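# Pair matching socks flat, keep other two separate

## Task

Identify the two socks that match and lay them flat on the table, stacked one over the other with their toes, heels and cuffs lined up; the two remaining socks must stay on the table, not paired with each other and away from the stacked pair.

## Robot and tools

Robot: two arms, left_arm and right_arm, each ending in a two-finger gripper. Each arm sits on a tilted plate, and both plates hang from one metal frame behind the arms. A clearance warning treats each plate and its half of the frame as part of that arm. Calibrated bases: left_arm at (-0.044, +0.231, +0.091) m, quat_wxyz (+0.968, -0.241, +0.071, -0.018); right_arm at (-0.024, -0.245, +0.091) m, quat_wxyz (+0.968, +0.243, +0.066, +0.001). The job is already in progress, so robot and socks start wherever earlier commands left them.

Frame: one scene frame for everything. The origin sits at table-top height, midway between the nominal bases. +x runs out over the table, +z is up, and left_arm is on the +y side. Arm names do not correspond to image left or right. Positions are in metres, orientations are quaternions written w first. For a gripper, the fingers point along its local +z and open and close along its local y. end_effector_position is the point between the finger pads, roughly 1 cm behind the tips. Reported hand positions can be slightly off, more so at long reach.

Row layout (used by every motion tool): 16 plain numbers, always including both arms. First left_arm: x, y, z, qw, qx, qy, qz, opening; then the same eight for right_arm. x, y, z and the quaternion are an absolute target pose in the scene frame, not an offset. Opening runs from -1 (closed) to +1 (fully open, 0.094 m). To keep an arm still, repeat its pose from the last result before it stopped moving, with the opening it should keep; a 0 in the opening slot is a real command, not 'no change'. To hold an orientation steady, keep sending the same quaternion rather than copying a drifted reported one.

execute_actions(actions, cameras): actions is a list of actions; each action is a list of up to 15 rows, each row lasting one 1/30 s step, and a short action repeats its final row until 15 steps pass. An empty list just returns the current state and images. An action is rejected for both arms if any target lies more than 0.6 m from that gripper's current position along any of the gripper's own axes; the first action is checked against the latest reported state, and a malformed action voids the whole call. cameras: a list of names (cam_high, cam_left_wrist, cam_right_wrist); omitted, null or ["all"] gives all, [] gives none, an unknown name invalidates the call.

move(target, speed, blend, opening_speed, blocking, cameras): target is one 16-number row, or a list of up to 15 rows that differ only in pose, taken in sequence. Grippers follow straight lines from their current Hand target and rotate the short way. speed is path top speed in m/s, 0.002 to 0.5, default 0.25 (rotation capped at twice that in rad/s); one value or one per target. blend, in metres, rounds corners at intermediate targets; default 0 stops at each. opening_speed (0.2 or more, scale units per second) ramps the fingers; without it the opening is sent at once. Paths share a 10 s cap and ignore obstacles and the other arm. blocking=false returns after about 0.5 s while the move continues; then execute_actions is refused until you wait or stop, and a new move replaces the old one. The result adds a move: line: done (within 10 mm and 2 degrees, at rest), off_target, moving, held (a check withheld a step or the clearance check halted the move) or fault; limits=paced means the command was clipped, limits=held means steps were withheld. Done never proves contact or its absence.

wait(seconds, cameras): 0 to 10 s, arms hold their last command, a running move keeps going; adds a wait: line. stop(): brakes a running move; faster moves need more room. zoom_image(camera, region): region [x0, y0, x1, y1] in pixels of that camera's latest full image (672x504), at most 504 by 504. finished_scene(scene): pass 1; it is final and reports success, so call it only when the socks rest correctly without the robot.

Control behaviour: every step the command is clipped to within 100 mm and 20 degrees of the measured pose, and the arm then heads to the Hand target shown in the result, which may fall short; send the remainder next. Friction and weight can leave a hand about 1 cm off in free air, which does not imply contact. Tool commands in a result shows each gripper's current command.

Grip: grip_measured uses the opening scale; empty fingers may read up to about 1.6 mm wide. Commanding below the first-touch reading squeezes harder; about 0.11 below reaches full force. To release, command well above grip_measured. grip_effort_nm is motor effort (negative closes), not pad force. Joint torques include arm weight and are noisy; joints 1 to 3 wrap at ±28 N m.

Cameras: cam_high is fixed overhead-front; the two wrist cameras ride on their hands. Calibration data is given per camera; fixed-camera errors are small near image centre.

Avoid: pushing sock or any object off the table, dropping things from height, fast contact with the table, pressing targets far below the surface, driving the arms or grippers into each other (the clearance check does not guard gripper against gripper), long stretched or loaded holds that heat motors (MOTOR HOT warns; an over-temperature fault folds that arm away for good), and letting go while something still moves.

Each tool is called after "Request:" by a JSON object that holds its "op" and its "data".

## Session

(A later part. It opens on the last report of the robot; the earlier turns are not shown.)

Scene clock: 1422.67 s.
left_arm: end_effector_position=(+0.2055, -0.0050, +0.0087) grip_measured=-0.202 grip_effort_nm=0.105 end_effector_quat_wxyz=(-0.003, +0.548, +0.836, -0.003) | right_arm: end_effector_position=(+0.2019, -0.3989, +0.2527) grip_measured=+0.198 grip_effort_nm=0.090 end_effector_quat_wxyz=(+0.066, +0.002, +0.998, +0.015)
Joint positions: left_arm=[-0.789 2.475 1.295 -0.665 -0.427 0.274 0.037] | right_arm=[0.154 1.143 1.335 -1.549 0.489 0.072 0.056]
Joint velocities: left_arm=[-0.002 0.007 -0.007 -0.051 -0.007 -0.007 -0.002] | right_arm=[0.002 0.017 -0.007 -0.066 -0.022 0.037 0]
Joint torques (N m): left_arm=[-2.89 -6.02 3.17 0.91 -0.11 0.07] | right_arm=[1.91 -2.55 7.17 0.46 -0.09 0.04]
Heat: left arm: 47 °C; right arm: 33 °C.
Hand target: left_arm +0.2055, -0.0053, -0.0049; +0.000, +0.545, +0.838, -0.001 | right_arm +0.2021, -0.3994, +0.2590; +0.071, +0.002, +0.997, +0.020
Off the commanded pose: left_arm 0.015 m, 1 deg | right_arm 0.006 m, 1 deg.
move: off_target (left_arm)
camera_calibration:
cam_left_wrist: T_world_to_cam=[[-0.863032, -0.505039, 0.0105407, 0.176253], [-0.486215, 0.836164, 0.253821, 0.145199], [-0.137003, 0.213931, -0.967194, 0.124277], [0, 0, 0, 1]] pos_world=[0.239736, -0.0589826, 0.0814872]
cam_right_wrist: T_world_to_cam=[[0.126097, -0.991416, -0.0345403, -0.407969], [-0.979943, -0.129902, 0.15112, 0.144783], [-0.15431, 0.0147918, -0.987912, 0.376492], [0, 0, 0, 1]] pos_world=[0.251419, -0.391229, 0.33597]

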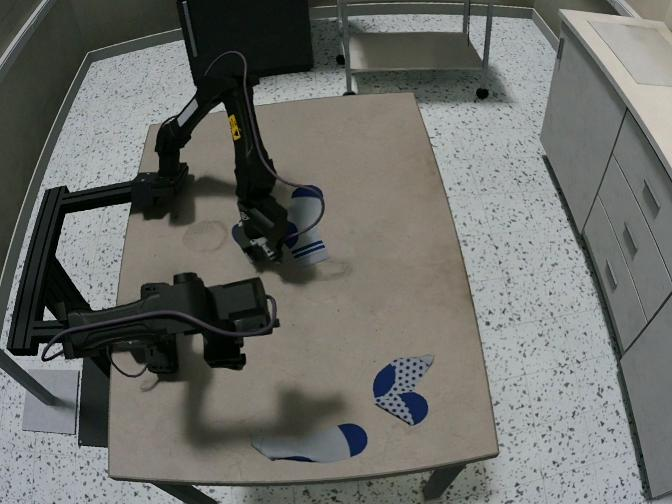

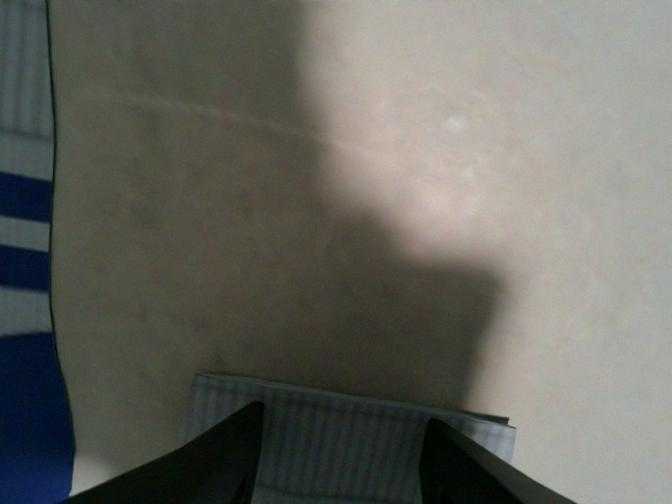

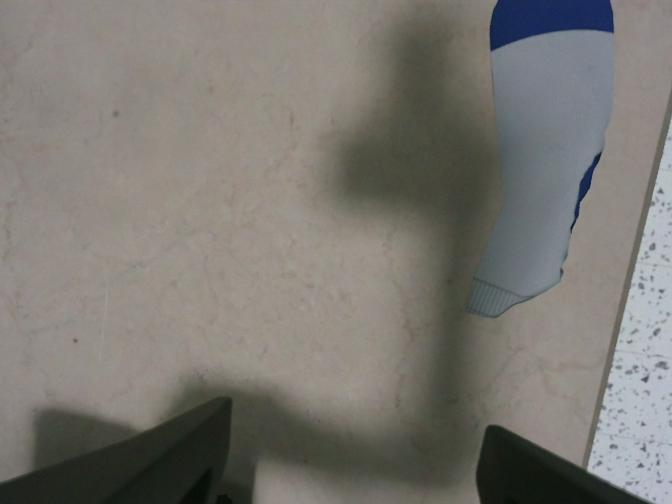

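Centred with the hand vertical; closing the pinch.

Request:
{"op": "move", "data": {"target": [0.207,-0.006,-0.007,0,0.545,0.839,0,-1,0.2022,-0.3994,0.2592,0.071,0.002,0.997,0.020,0.2], "opening_speed": 0.7}}

Scene clock: 1425.67 s.
left_arm: end_effector_position=(+0.2097, -0.0098, +0.0088) grip_measured=-0.987 grip_effort_nm=-0.725 end_effector_quat_wxyz=(+0.009, +0.545, +0.838, -0.007) | right_arm: end_effector_position=(+0.2019, -0.3989, +0.2527) grip_measured=+0.198 grip_effort_nm=0.090 end_effector_quat_wxyz=(+0.066, +0.002, +0.998, +0.015)
Joint positions: left_arm=[-0.789 2.475 1.295 -0.637 -0.428 0.277 0.001] | right_arm=[0.154 1.143 1.335 -1.549 0.489 0.072 0.056]
Joint velocities: left_arm=[0.007 0.002 -0.002 -0.007 0.007 -0.007 0.001] | right_arm=[0.002 -0.007 -0.002 -0.007 0.022 -0.051 0]
Joint torques (N m): left_arm=[-2.67 -5.61 3.26 0.61 -0.11 0.04] | right_arm=[1.89 -2.55 7.19 0.46 -0.09 0.04]
Heat: left arm: 47 °C; right arm: 33 °C.
Hand target: left_arm +0.2063, -0.0055, -0.0063; +0.000, +0.545, +0.838, +0.000 | right_arm +0.2021, -0.3994, +0.2590; +0.071, +0.002, +0.997, +0.020
Off the commanded pose: left_arm 0.016 m, 1 deg | right_arm 0.006 m, 1 deg.
move: off_target (left_arm)
camera_calibration:
cam_left_wrist: T_world_to_cam=[[-0.859019, -0.511909, 0.00599211, 0.176532], [-0.497004, 0.836701, 0.230039, 0.153737], [-0.122773, 0.19463, -0.973163, 0.122817], [0, 0, 0, 1]] pos_world=[0.243131, -0.0621669, 0.0830979]
cam_right_wrist: T_world_to_cam=[[0.126097, -0.991416, -0.0345403, -0.407969], [-0.979943, -0.129902, 0.15112, 0.144783], [-0.15431, 0.0147918, -0.987912, 0.376492], [0, 0, 0, 1]] pos_world=[0.251419, -0.391229, 0.33597]

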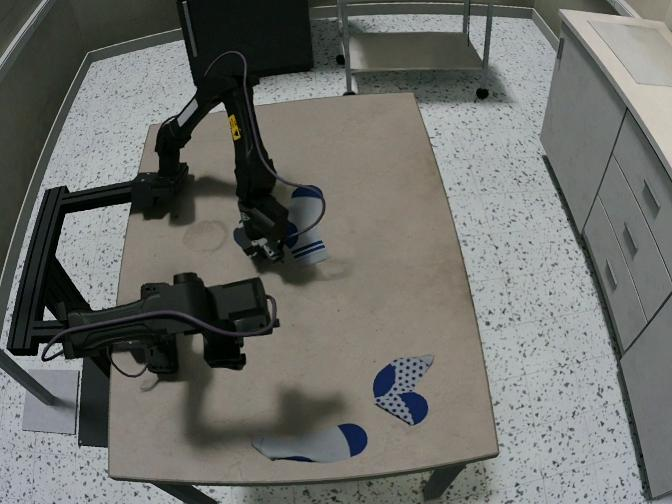

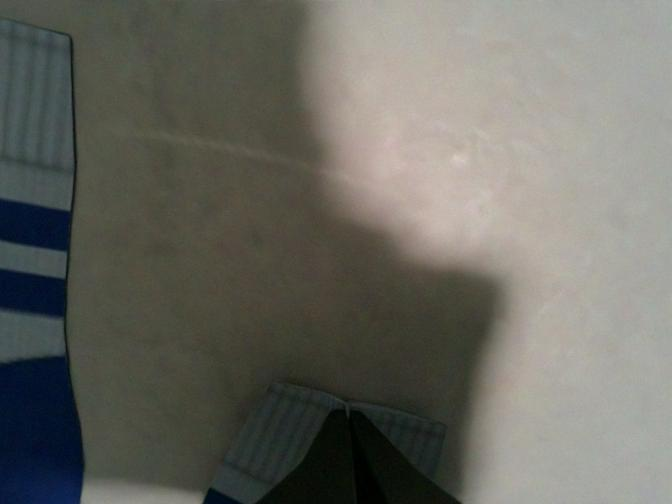

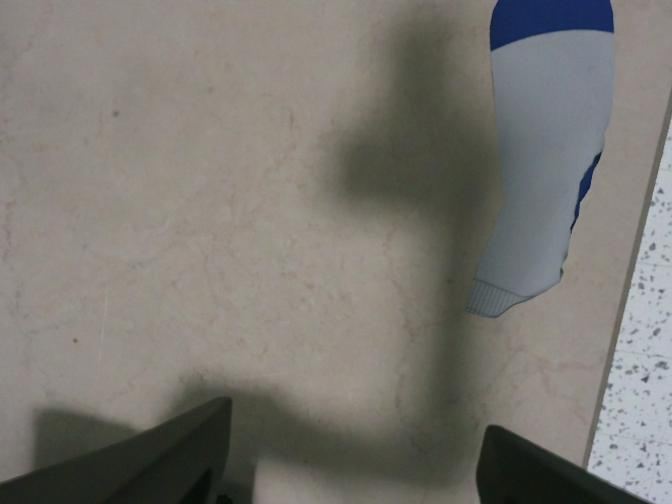

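Request:
{"op": "move", "data": {"target": [[0.207,0.03,0.12,0,0.545,0.839,0,-1,0.2022,-0.3994,0.2592,0.071,0.002,0.997,0.020,0.2],[0.205,0.085,0.27,0,0.545,0.839,0,-1,0.2022,-0.3994,0.2592,0.071,0.002,0.997,0.020,0.2]], "speed": 0.08}}

Request:
{"op": "zoom_image", "data": {"camera": "cam_high", "region": [160, 120, 360, 320]}}

Scene clock: 1433.90 s.
left_arm: end_effector_position=(+0.2112, +0.0828, +0.2551) grip_measured=-0.987 grip_effort_nm=-0.720 end_effector_quat_wxyz=(+0.007, +0.542, +0.840, +0.001) | right_arm: end_effector_position=(+0.2019, -0.3989, +0.2527) grip_measured=+0.198 grip_effort_nm=0.090 end_effector_quat_wxyz=(+0.066, +0.002, +0.998, +0.015)
Joint positions: left_arm=[-0.932 2.014 1.681 -1.556 -0.4 0.115 0.001] | right_arm=[0.154 1.143 1.335 -1.549 0.489 0.072 0.056]
Joint velocities: left_arm=[0.012 0.017 0.002 -0.095 -0.066 -0.007 0.001] | right_arm=[-0.002 -0.017 0.007 0.007 0.095 0.037 0]
Joint torques (N m): left_arm=[-4.68 -7.04 7.53 0.14 0.03 -0.04] | right_arm=[1.91 -2.55 7.17 0.45 -0.09 0.04]
Heat: left arm: 47 °C; right arm: 33 °C.
Hand target: left_arm +0.2087, +0.0815, +0.2692; +0.024, +0.544, +0.838, -0.008 | right_arm +0.2021, -0.3994, +0.2590; +0.071, +0.002, +0.997, +0.020
Off the commanded pose: left_arm 0.016 m, 1 deg | right_arm 0.006 m, 1 deg.
joint sent to its limit (left arm) — joint 4 (wrist pitch), lower limit. The joint targets are off in position and orientation.
move: off_target (left_arm)
camera_calibration:
cam_left_wrist: T_world_to_cam=[[-0.855318, -0.51808, -0.00495474, 0.226257], [-0.503915, 0.829634, 0.240367, 0.0197749], [-0.120419, 0.208087, -0.970669, 0.342473], [0, 0, 0, 1]] pos_world=[0.244727, 0.0295488, 0.328796]
cam_right_wrist: T_world_to_cam=[[0.126097, -0.991416, -0.0345403, -0.407969], [-0.979943, -0.129902, 0.15112, 0.144783], [-0.15431, 0.0147918, -0.987912, 0.376492], [0, 0, 0, 1]] pos_world=[0.251419, -0.391229, 0.33597]

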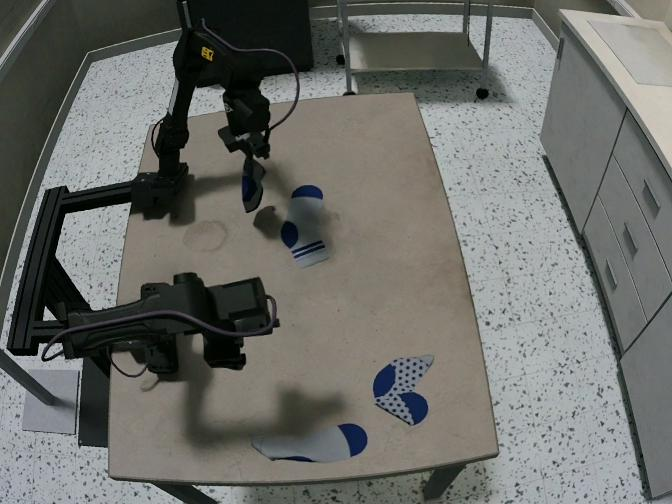

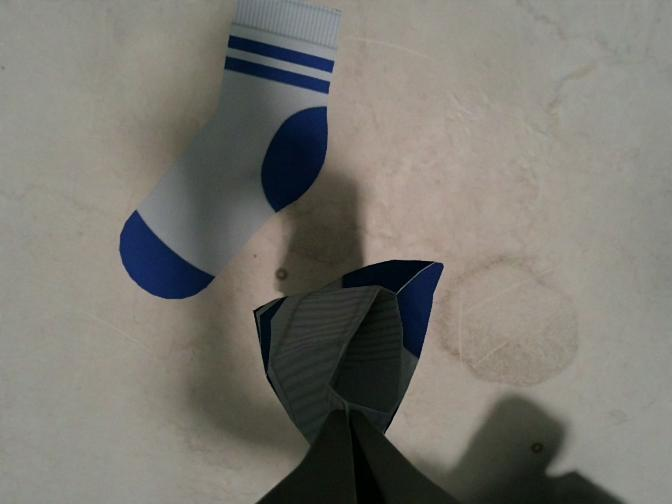

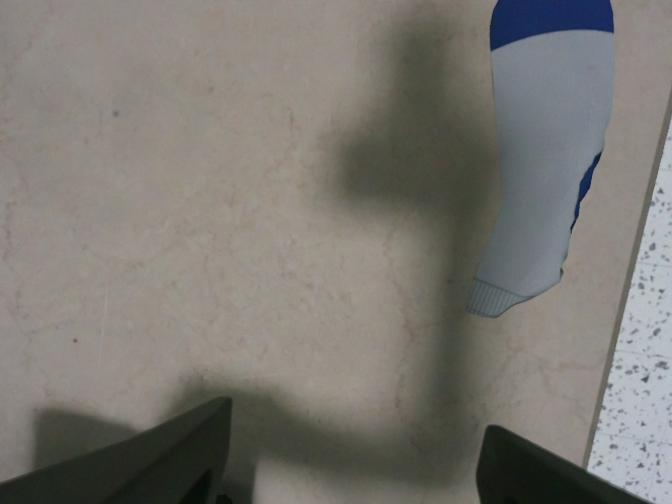

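Scaled by 2.520.

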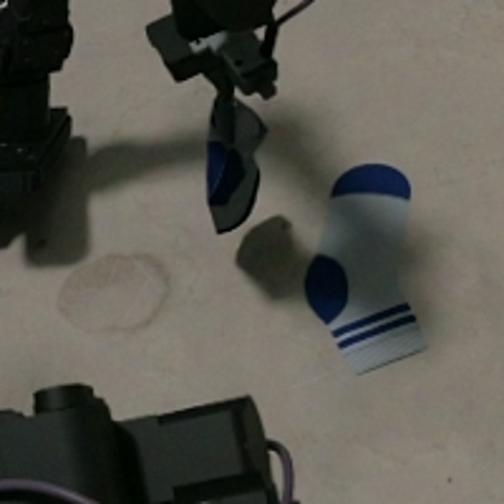

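Request:
{"op": "move", "data": {"target": [[0.175,0.17,0.27,0,0.545,0.839,0,-1,0.2022,-0.3994,0.2592,0.071,0.002,0.997,0.020,0.2]], "speed": 0.08}}

Request:
{"op": "zoom_image", "data": {"camera": "cam_high", "region": [160, 100, 360, 300]}}

Scene clock: 1440.73 s.
left_arm: end_effector_position=(+0.1766, +0.1649, +0.2697) grip_measured=-0.987 grip_effort_nm=-0.725 end_effector_quat_wxyz=(+0.043, +0.543, +0.838, -0.019) | right_arm: end_effector_position=(+0.2019, -0.3989, +0.2527) grip_measured=+0.198 grip_effort_nm=0.090 end_effector_quat_wxyz=(+0.066, +0.002, +0.998, +0.015)
Joint positions: left_arm=[-0.908 1.625 1.399 -1.566 -0.4 0.179 0.001] | right_arm=[0.154 1.143 1.335 -1.549 0.489 0.072 0.056]
Joint velocities: left_arm=[-0.017 -0.002 -0.002 -0.037 -0.007 -0.007 0] | right_arm=[-0.007 -0.007 -0.017 0.007 0.007 -0.081 0]
Joint torques (N m): left_arm=[-1.96 -3.4 4.56 0.39 -0.06 0.07] | right_arm=[1.91 -2.56 7.19 0.46 -0.09 0.04]
Heat: left arm: 46 °C; right arm: 33 °C.
Hand target: left_arm +0.1761, +0.1693, +0.2700; +0.044, +0.544, +0.838, -0.017 | right_arm +0.2021, -0.3994, +0.2590; +0.071, +0.002, +0.997, +0.020
Off the commanded pose: left_arm 0.005 m, 5 deg | right_arm 0.006 m, 1 deg.
joint sent to its limit (left arm) — joint 4 (wrist pitch), lower limit. The joint targets are off in orientation, not in position.
move: off_target (left_arm)
camera_calibration:
cam_left_wrist: T_world_to_cam=[[-0.857809, -0.513967, -0.0014107, 0.238176], [-0.507426, 0.846449, 0.161378, -0.0501638], [-0.081749, 0.139148, -0.986892, 0.344339], [0, 0, 0, 1]] pos_world=[0.207005, 0.116962, 0.348257]
cam_right_wrist: T_world_to_cam=[[0.126097, -0.991416, -0.0345403, -0.407969], [-0.979943, -0.129902, 0.15112, 0.144783], [-0.15431, 0.0147918, -0.987912, 0.376492], [0, 0, 0, 1]] pos_world=[0.251419, -0.391229, 0.33597]

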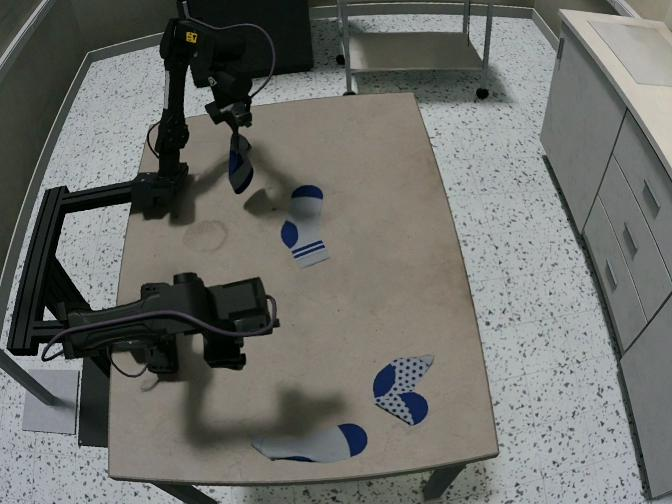

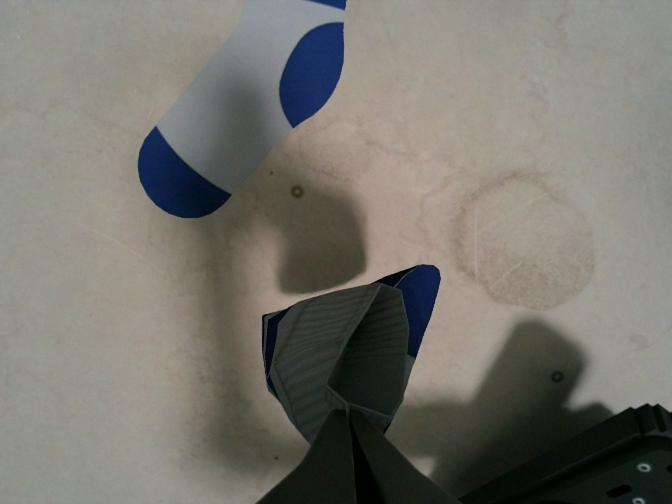

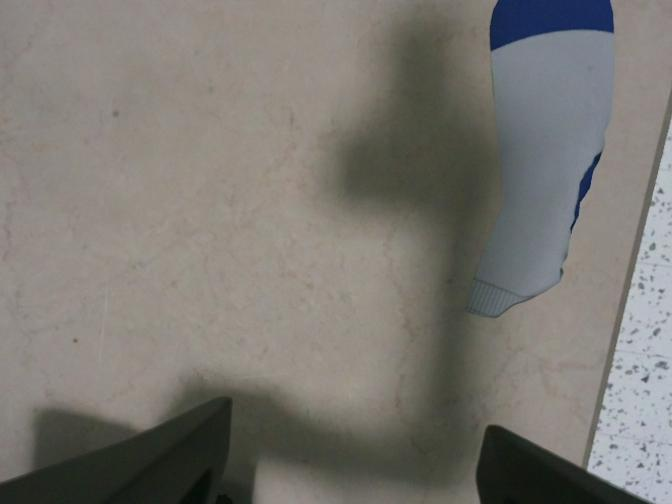

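Scaled by 2.520.

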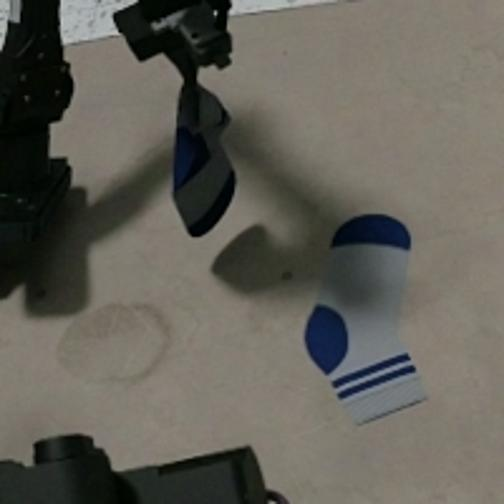

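Request:
{"op": "move", "data": {"target": [[0.177,0.16,0.235,0,0.545,0.839,0,-1,0.2022,-0.3994,0.2592,0.071,0.002,0.997,0.020,0.2],[0.20,0.06,0.13,0,0.545,0.839,0,-1,0.2022,-0.3994,0.2592,0.071,0.002,0.997,0.020,0.2],[0.222,-0.02,0.06,0,0.545,0.839,0,-1,0.2022,-0.3994,0.2592,0.071,0.002,0.997,0.020,0.2],[0.232,-0.055,0.02,0,0.545,0.839,0,-1,0.2022,-0.3994,0.2592,0.071,0.002,0.997,0.020,0.2]], "speed": 0.07, "blend": 0.02}}

Request:
{"op": "zoom_image", "data": {"camera": "cam_high", "region": [160, 120, 360, 320]}}

Scene clock: 1455.67 s.
left_arm: end_effector_position=(+0.2200, -0.0442, +0.0194) grip_measured=-0.987 grip_effort_nm=-0.725 end_effector_quat_wxyz=(-0.012, +0.547, +0.837, +0.001) | right_arm: end_effector_position=(+0.2019, -0.3989, +0.2527) grip_measured=+0.198 grip_effort_nm=0.090 end_effector_quat_wxyz=(+0.066, +0.002, +0.998, +0.015)
Joint positions: left_arm=[-0.832 2.613 1.563 -0.836 -0.416 0.217 0.001] | right_arm=[0.154 1.143 1.335 -1.549 0.489 0.072 0.056]
Joint velocities: left_arm=[0.017 0.007 -0.012 -0.022 0.007 -0.022 0] | right_arm=[-0.022 0.002 -0.022 0.022 -0.037 0.051 0]
Joint torques (N m): left_arm=[-3.95 -8.17 7.08 0.38 -0.03 0.05] | right_arm=[1.91 -2.55 7.19 0.46 -0.09 0.05]
Heat: left arm: 45 °C; right arm: 33 °C.
Hand target: left_arm +0.2272, -0.0511, +0.0186; +0.000, +0.545, +0.839, -0.001 | right_arm +0.2021, -0.3994, +0.2590; +0.071, +0.002, +0.997, +0.020
Off the commanded pose: left_arm 0.016 m, 1 deg | right_arm 0.006 m, 1 deg.
move: off_target (left_arm)
camera_calibration:
cam_left_wrist: T_world_to_cam=[[-0.861752, -0.507195, 0.0117306, 0.168474], [-0.485105, 0.830548, 0.273611, 0.181473], [-0.148517, 0.230094, -0.961769, 0.148105], [0, 0, 0, 1]] pos_world=[0.255213, -0.0993512, 0.090813]
cam_right_wrist: T_world_to_cam=[[0.126097, -0.991416, -0.0345403, -0.407969], [-0.979943, -0.129902, 0.15112, 0.144783], [-0.15431, 0.0147918, -0.987912, 0.376492], [0, 0, 0, 1]] pos_world=[0.251419, -0.391229, 0.33597]

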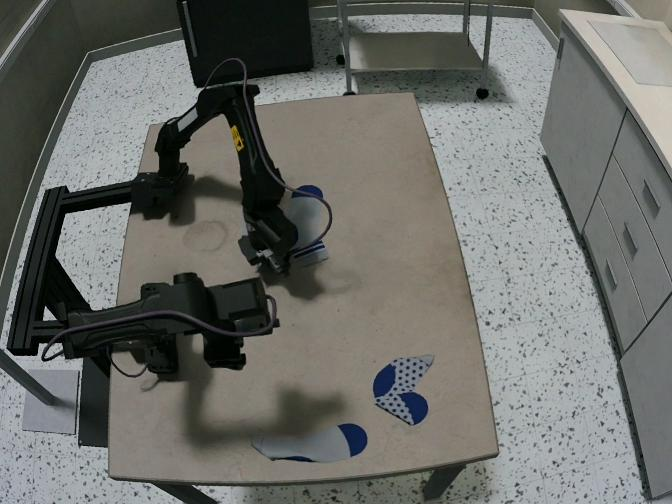

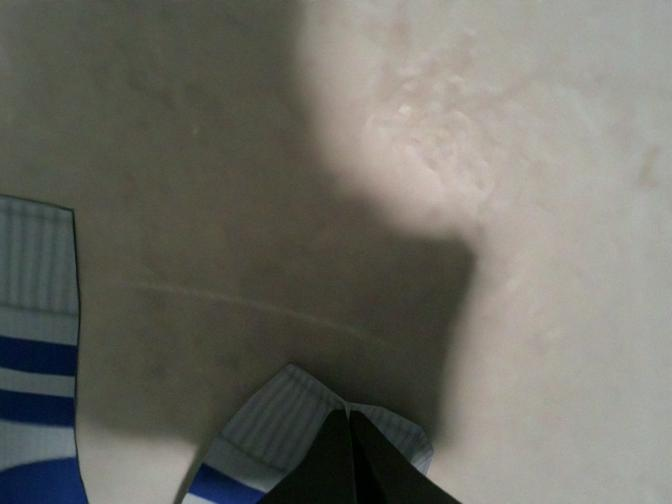

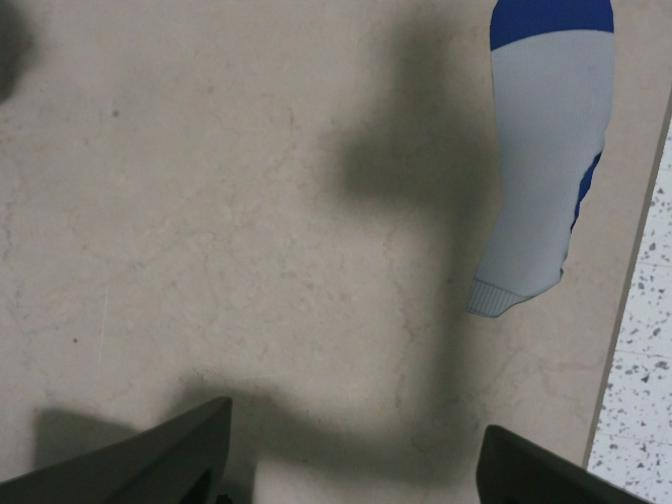

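Scaled by 2.520.

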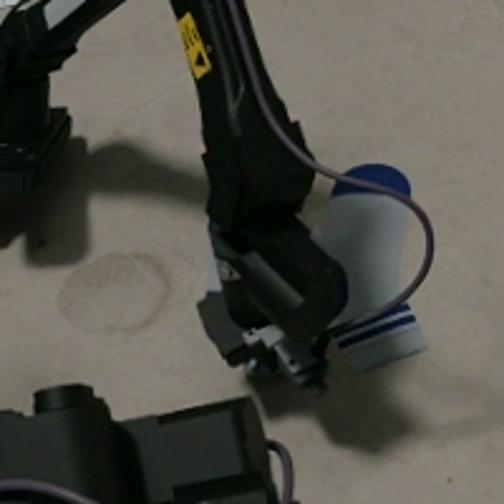

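Release slowly and look.

Request:
{"op": "move", "data": {"target": [0.226,-0.052,0.014,0,0.545,0.839,0,-0.3,0.2022,-0.3994,0.2592,0.071,0.002,0.997,0.020,0.2], "opening_speed": 0.6, "cameras": []}}

Request:
{"op": "move", "data": {"target": [[0.226,-0.055,0.10,0,0.545,0.839,0,-0.3,0.2022,-0.3994,0.2592,0.071,0.002,0.997,0.020,0.2],[0.19,0.07,0.25,0,0.031,0.9995,0,-0.3,0.2022,-0.3994,0.2592,0.071,0.002,0.997,0.020,0.2]], "speed": 0.15}}

Scene clock: 1460.00 s.
left_arm: end_effector_position=(+0.2207, -0.0466, +0.0168) grip_measured=-0.302 grip_effort_nm=0.095 end_effector_quat_wxyz=(-0.008, +0.547, +0.837, +0.000) | right_arm: end_effector_position=(+0.2019, -0.3989, +0.2527) grip_measured=+0.198 grip_effort_nm=0.090 end_effector_quat_wxyz=(+0.066, +0.002, +0.998, +0.015)
Joint positions: left_arm=[-0.832 2.62 1.563 -0.821 -0.418 0.219 0.033] | right_arm=[0.154 1.143 1.335 -1.549 0.489 0.072 0.056]
Joint velocities: left_arm=[-0.007 -0.007 0.007 0.037 -0.007 -0.007 0.001] | right_arm=[-0.002 -0.007 0.002 -0.007 -0.007 -0.007 0]
Joint torques (N m): left_arm=[-3.84 -7.87 6.45 0.43 -0.06 0] | right_arm=[1.89 -2.55 7.17 0.45 -0.09 0.04]
Heat: left arm: 45 °C; right arm: 33 °C.
Hand target: left_arm +0.2258, -0.0519, +0.0140; +0.000, +0.545, +0.839, +0.000 | right_arm +0.2021, -0.3994, +0.2590; +0.071, +0.002, +0.997, +0.020
Off the commanded pose: left_arm 0.008 m, 1 deg | right_arm 0.006 m, 1 deg.
move: done
No camera images: "cameras" was empty.

Scene clock: 1464.97 s.
left_arm: end_effector_position=(+0.1944, +0.0682, +0.2338) grip_measured=-0.302 grip_effort_nm=0.100 end_effector_quat_wxyz=(-0.013, +0.031, +0.999, +0.018) | right_arm: end_effector_position=(+0.2019, -0.3989, +0.2527) grip_measured=+0.198 grip_effort_nm=0.090 end_effector_quat_wxyz=(+0.066, +0.002, +0.998, +0.015)
Joint positions: left_arm=[-0.961 2.07 1.633 -1.525 -0.38 -1.021 0.033] | right_arm=[0.154 1.143 1.335 -1.549 0.489 0.072 0.056]
Joint velocities: left_arm=[-0.002 -0.002 -0.012 0.022 0.037 -0.022 0] | right_arm=[0.007 0.002 -0.007 -0.007 -0.022 0.051 0]
Joint torques (N m): left_arm=[-4.78 -7.95 7.88 -0.01 -0.01 -0.03] | right_arm=[1.91 -2.55 7.19 0.45 -0.09 0.04]
Heat: left arm: 46 °C; right arm: 33 °C.
Hand target: left_arm +0.1935, +0.0673, +0.2501; +0.001, +0.030, +1.000, +0.001 | right_arm +0.2021, -0.3994, +0.2590; +0.071, +0.002, +0.997, +0.020
Off the commanded pose: left_arm 0.017 m, 3 deg | right_arm 0.006 m, 1 deg.
move: off_target (left_arm)
camera_calibration:
cam_left_wrist: T_world_to_cam=[[0.0576818, -0.997672, -0.0363833, 0.0667899], [-0.959675, -0.0654548, 0.273385, 0.170475], [-0.27513, 0.0191468, -0.961216, 0.363593], [0, 0, 0, 1]] pos_world=[0.259783, 0.0708311, 0.305316]
cam_right_wrist: T_world_to_cam=[[0.126097, -0.991416, -0.0345403, -0.407969], [-0.979943, -0.129902, 0.15112, 0.144783], [-0.15431, 0.0147918, -0.987912, 0.376492], [0, 0, 0, 1]] pos_world=[0.251419, -0.391229, 0.33597]

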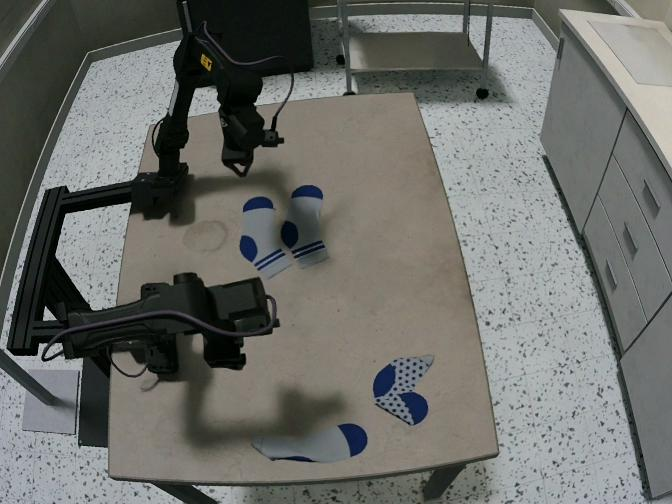

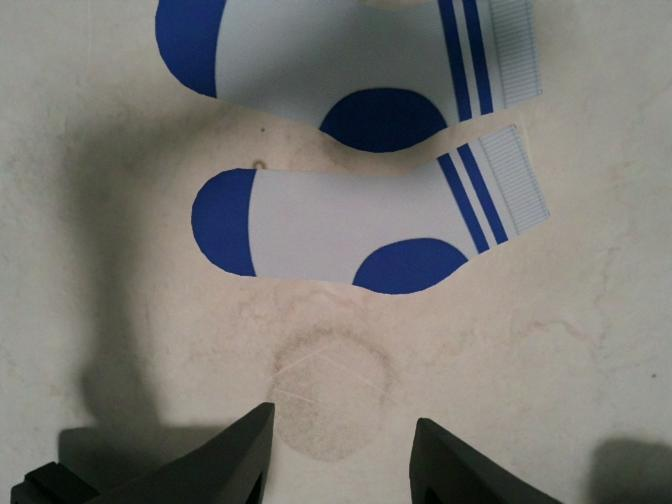

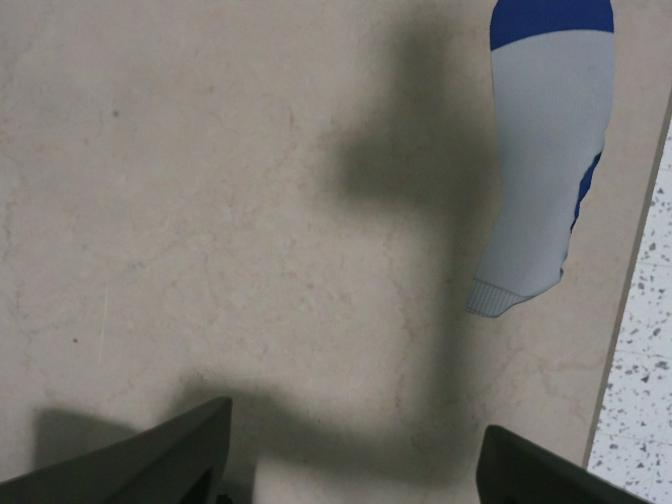

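Request:
{"op": "move", "data": {"target": [0.25,0.05,0.25,0,0.031,0.9995,0,-0.3,0.2022,-0.3994,0.2592,0.071,0.002,0.997,0.020,0.2], "speed": 0.15}}

Scene clock: 1472.13 s.
left_arm: end_effector_position=(+0.2473, +0.0487, +0.2456) grip_measured=-0.302 grip_effort_nm=0.100 end_effector_quat_wxyz=(+0.002, +0.027, +1.000, -0.013) | right_arm: end_effector_position=(+0.2019, -0.3989, +0.2527) grip_measured=+0.198 grip_effort_nm=0.085 end_effector_quat_wxyz=(+0.066, +0.002, +0.998, +0.015)
Joint positions: left_arm=[-0.885 2.191 1.887 -1.554 -0.395 -0.923 0.033] | right_arm=[0.154 1.143 1.335 -1.549 0.489 0.072 0.056]
Joint velocities: left_arm=[-0.017 0.022 0.007 -0.066 0.037 0.066 0] | right_arm=[-0.007 -0.002 -0.007 0.007 -0.051 0.037 0.001]
Joint torques (N m): left_arm=[-3.84 -6.01 7.92 0.11 -0.13 0.04] | right_arm=[1.89 -2.55 7.19 0.45 -0.09 0.04]
Heat: left arm: 47 °C; right arm: 33 °C.
Hand target: left_arm +0.2498, +0.0486, +0.2491; +0.007, +0.032, +0.999, -0.010 | right_arm +0.2021, -0.3994, +0.2590; +0.071, +0.002, +0.997, +0.020
Off the commanded pose: left_arm 0.005 m, 2 deg | right_arm 0.006 m, 1 deg.
joint sent to its limit (left arm) — joint 4 (wrist pitch), lower limit. The joint targets still meet the commanded pose.
move: done
camera_calibration:
cam_left_wrist: T_world_to_cam=[[0.0656264, -0.99743, 0.028734, 0.0267402], [-0.966268, -0.0563366, 0.251301, 0.223304], [-0.249037, -0.0442568, -0.967482, 0.387937], [0, 0, 0, 1]] pos_world=[0.310627, 0.0564205, 0.318438]
cam_right_wrist: T_world_to_cam=[[0.126097, -0.991416, -0.0345403, -0.407969], [-0.979943, -0.129902, 0.15112, 0.144783], [-0.15431, 0.0147918, -0.987912, 0.376492], [0, 0, 0, 1]] pos_world=[0.251419, -0.391229, 0.33597]

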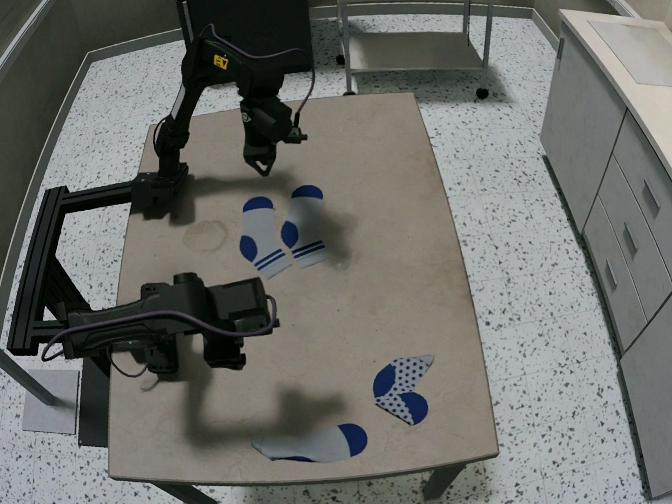

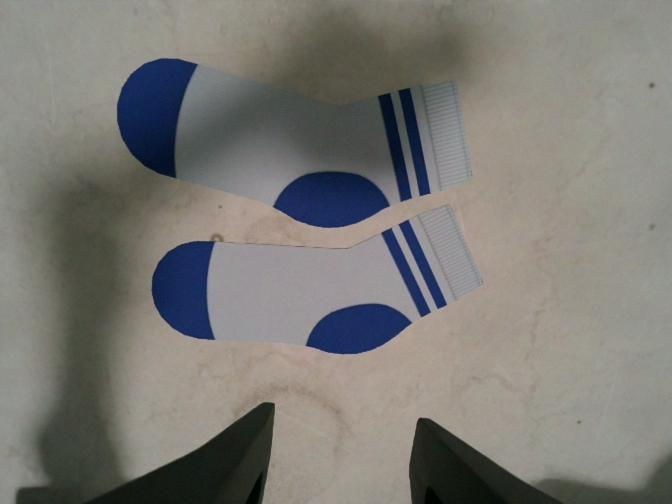

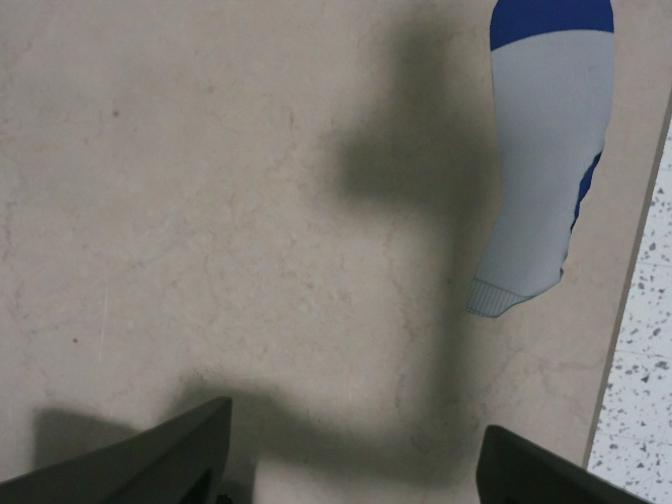

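Request:
{"op": "move", "data": {"target": [[0.242,-0.055,0.10,0,0.4695,0.8829,0,-0.2,0.2022,-0.3994,0.2592,0.071,0.002,0.997,0.020,0.2],[0.245,-0.054,0.04,0,0.4695,0.8829,0,-0.2,0.2022,-0.3994,0.2592,0.071,0.002,0.997,0.020,0.2]], "speed": 0.12}}

Scene clock: 1498.63 s.
left_arm: end_effector_position=(+0.2417, -0.0484, +0.0434) grip_measured=-0.202 grip_effort_nm=0.095 end_effector_quat_wxyz=(-0.004, +0.467, +0.884, -0.003) | right_arm: end_effector_position=(+0.2019, -0.3989, +0.2527) grip_measured=+0.198 grip_effort_nm=0.090 end_effector_quat_wxyz=(+0.066, +0.002, +0.998, +0.015)
Joint positions: left_arm=[-0.822 2.604 1.672 -0.93 -0.417 0.049 0.037] | right_arm=[0.154 1.143 1.335 -1.549 0.489 0.072 0.056]
Joint velocities: left_arm=[0.017 0.002 -0.007 -0.037 -0.007 -0.037 0] | right_arm=[0.022 -0.002 -0.017 -0.007 -0.022 0.051 0]
Joint torques (N m): left_arm=[-4.33 -8.66 4.71 0.42 -0.05 0.07] | right_arm=[1.91 -2.55 7.19 0.45 -0.09 0.04]
Heat: left arm: 45 °C; right arm: 33 °C.
Hand target: left_arm +0.2419, -0.0507, +0.0396; +0.000, +0.469, +0.883, -0.001 | right_arm +0.2021, -0.3994, +0.2590; +0.071, +0.002, +0.997, +0.020
Off the commanded pose: left_arm 0.007 m, 1 deg | right_arm 0.006 m, 1 deg.
move: done
camera_calibration:
cam_left_wrist: T_world_to_cam=[[-0.752677, -0.658291, 0.0113913, 0.151014], [-0.633913, 0.72926, 0.257554, 0.220701], [-0.177853, 0.186634, -0.966197, 0.180605], [0, 0, 0, 1]] pos_world=[0.285691, -0.0952443, 0.115938]
cam_right_wrist: T_world_to_cam=[[0.126097, -0.991416, -0.0345403, -0.407969], [-0.979943, -0.129902, 0.15112, 0.144783], [-0.15431, 0.0147918, -0.987912, 0.376492], [0, 0, 0, 1]] pos_world=[0.251419, -0.391229, 0.33597]

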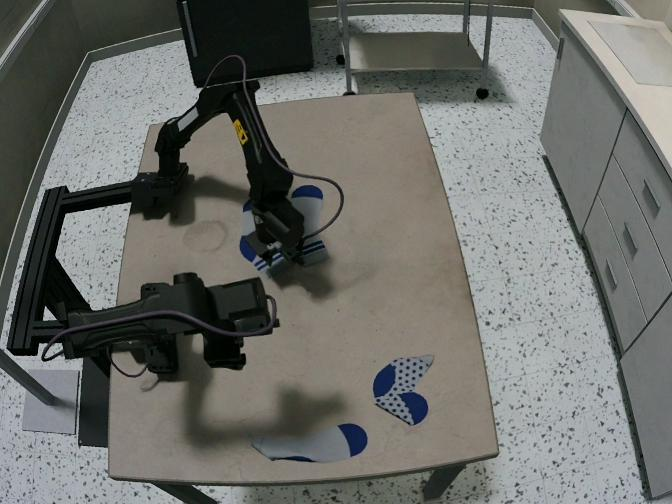

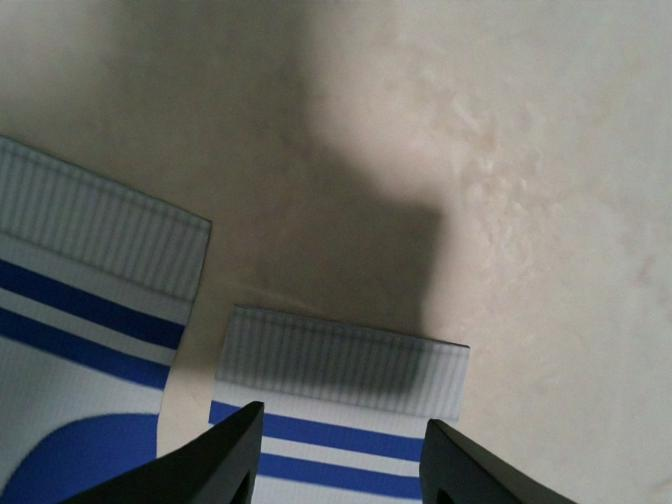

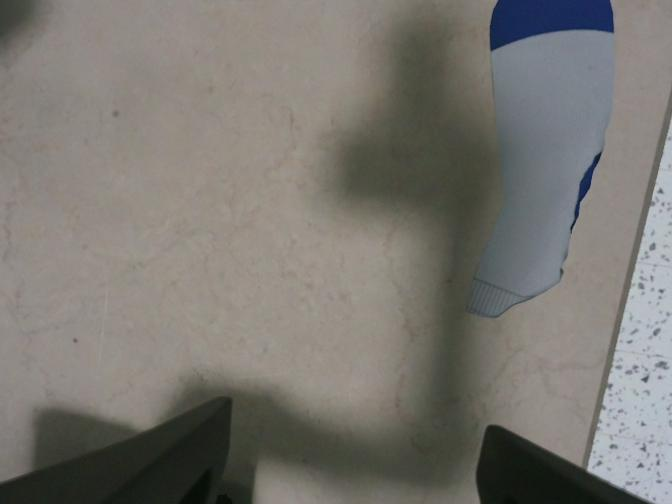

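Request:
{"op": "move", "data": {"target": [0.2435,-0.0525,-0.006,0,0.4695,0.8829,0,-0.2,0.2022,-0.3994,0.2592,0.071,0.002,0.997,0.020,0.2], "speed": 0.05}}

Request:
{"op": "move", "data": {"target": [0.2435,-0.0525,-0.007,0,0.4695,0.8829,0,-1,0.2022,-0.3994,0.2592,0.071,0.002,0.997,0.020,0.2], "opening_speed": 0.7}}

Scene clock: 1504.30 s.
left_arm: end_effector_position=(+0.2436, -0.0507, +0.0090) grip_measured=-0.202 grip_effort_nm=0.095 end_effector_quat_wxyz=(-0.001, +0.470, +0.882, -0.004) | right_arm: end_effector_position=(+0.2019, -0.3989, +0.2527) grip_measured=+0.198 grip_effort_nm=0.090 end_effector_quat_wxyz=(+0.066, +0.002, +0.998, +0.015)
Joint positions: left_arm=[-0.788 2.661 1.638 -0.818 -0.427 0.095 0.037] | right_arm=[0.154 1.143 1.335 -1.549 0.489 0.072 0.056]
Joint velocities: left_arm=[-0.002 -0.002 -0.002 0.022 -0.022 -0.037 0.001] | right_arm=[-0.002 -0.007 0.002 -0.051 -0.007 0.051 -0.001]
Joint torques (N m): left_arm=[-3.59 -7.47 3.77 0.75 -0.11 0.09] | right_arm=[1.89 -2.55 7.17 0.46 -0.09 0.04]
Heat: left arm: 45 °C; right arm: 33 °C.
Hand target: left_arm +0.2425, -0.0516, -0.0054; +0.000, +0.470, +0.883, +0.000 | right_arm +0.2021, -0.3994, +0.2590; +0.071, +0.002, +0.997, +0.020
Off the commanded pose: left_arm 0.015 m, 0 deg | right_arm 0.006 m, 1 deg.
move: off_target (left_arm)
camera_calibration:
cam_left_wrist: T_world_to_cam=[[-0.757841, -0.652354, 0.0105197, 0.15297], [-0.629324, 0.73515, 0.252005, 0.231672], [-0.17213, 0.184359, -0.967669, 0.146631], [0, 0, 0, 1]] pos_world=[0.286963, -0.0975559, 0.0818989]
cam_right_wrist: T_world_to_cam=[[0.126097, -0.991416, -0.0345403, -0.407969], [-0.979943, -0.129902, 0.15112, 0.144783], [-0.15431, 0.0147918, -0.987912, 0.376492], [0, 0, 0, 1]] pos_world=[0.251419, -0.391229, 0.33597]

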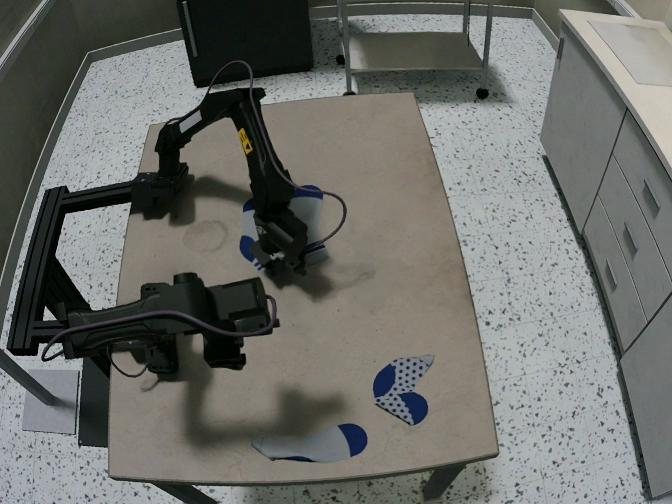

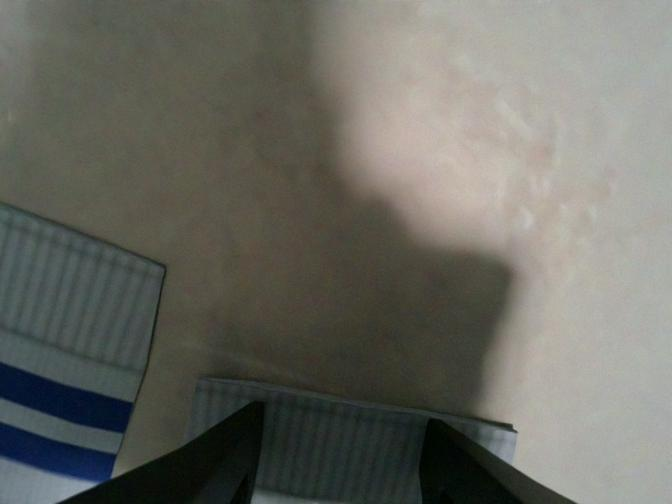

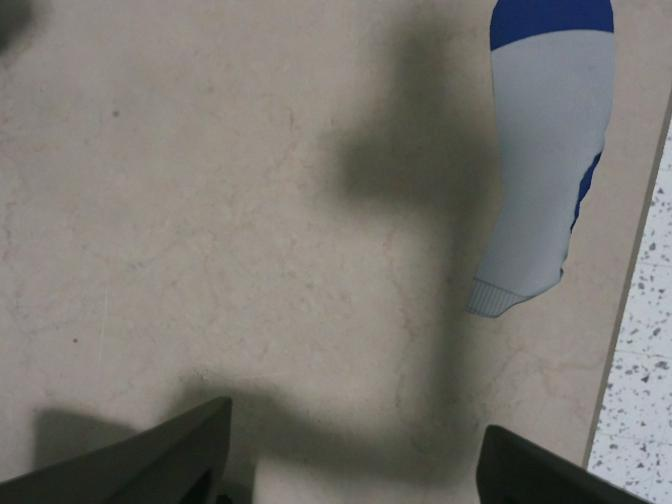

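Scene clock: 1505.67 s.
left_arm: end_effector_position=(+0.2484, -0.0544, +0.0091) grip_measured=-0.993 grip_effort_nm=-0.413 end_effector_quat_wxyz=(+0.011, +0.467, +0.884, -0.005) | right_arm: end_effector_position=(+0.2019, -0.3989, +0.2527) grip_measured=+0.198 grip_effort_nm=0.090 end_effector_quat_wxyz=(+0.066, +0.002, +0.998, +0.015)
Joint positions: left_arm=[-0.788 2.661 1.638 -0.793 -0.435 0.098 0] | right_arm=[0.154 1.143 1.335 -1.549 0.489 0.072 0.056]
Joint velocities: left_arm=[0.012 -0.017 -0.012 -0.022 0.037 -0.037 0] | right_arm=[0.007 -0.022 -0.012 -0.081 0.066 0.051 -0.001]
Joint torques (N m): left_arm=[-3.48 -7.15 3.99 0.57 -0.01 0.07] | right_arm=[1.91 -2.55 7.19 0.46 -0.09 0.04]
Heat: left arm: 45 °C; right arm: 33 °C.
Hand target: left_arm +0.2429, -0.0520, -0.0065; +0.000, +0.470, +0.883, +0.000 | right_arm +0.2021, -0.3994, +0.2590; +0.071, +0.002, +0.997, +0.020
Off the commanded pose: left_arm 0.017 m, 1 deg | right_arm 0.006 m, 1 deg.
move: off_target (left_arm)
camera_calibration:
cam_left_wrist: T_world_to_cam=[[-0.752715, -0.658335, 0.00389349, 0.152609], [-0.640064, 0.733183, 0.229699, 0.240099], [-0.154073, 0.170405, -0.973254, 0.142988], [0, 0, 0, 1]] pos_world=[0.290581, -0.0999346, 0.083419]
cam_right_wrist: T_world_to_cam=[[0.126097, -0.991416, -0.0345403, -0.407969], [-0.979943, -0.129902, 0.15112, 0.144783], [-0.15431, 0.0147918, -0.987912, 0.376492], [0, 0, 0, 1]] pos_world=[0.251419, -0.391229, 0.33597]

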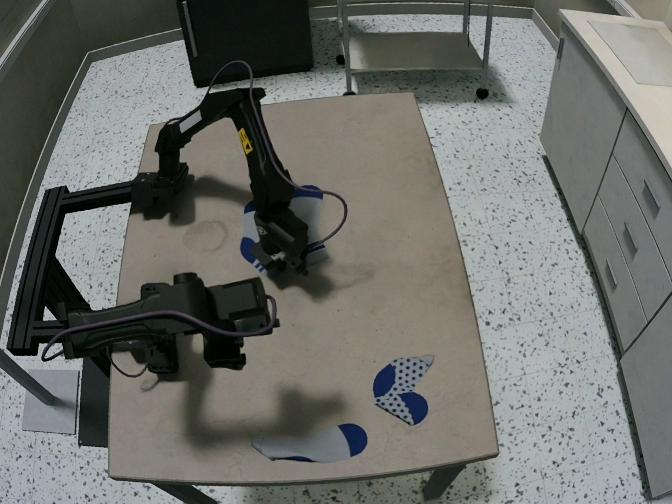

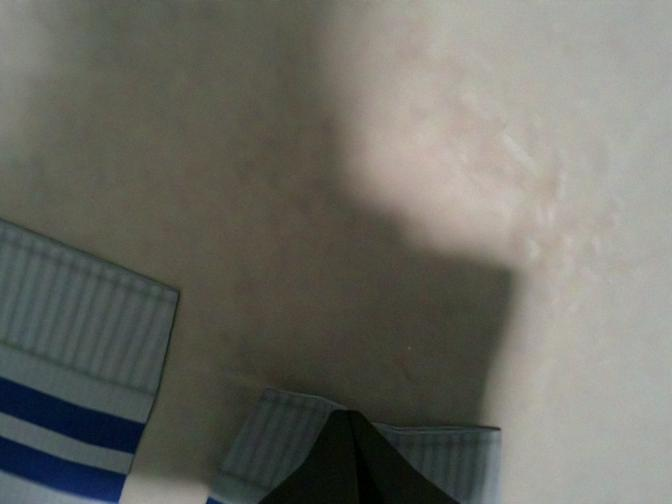

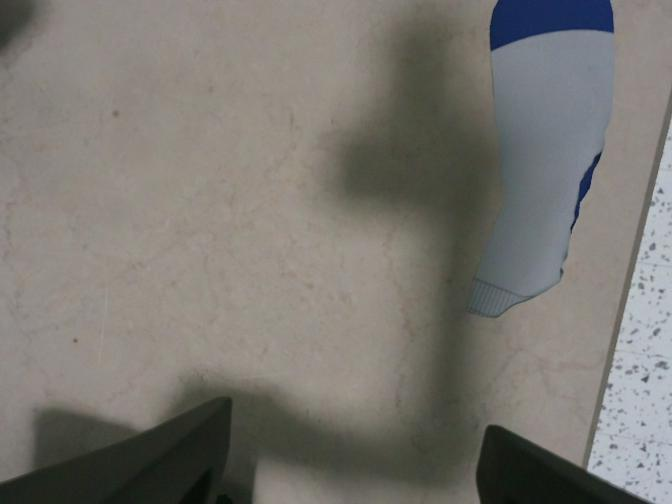

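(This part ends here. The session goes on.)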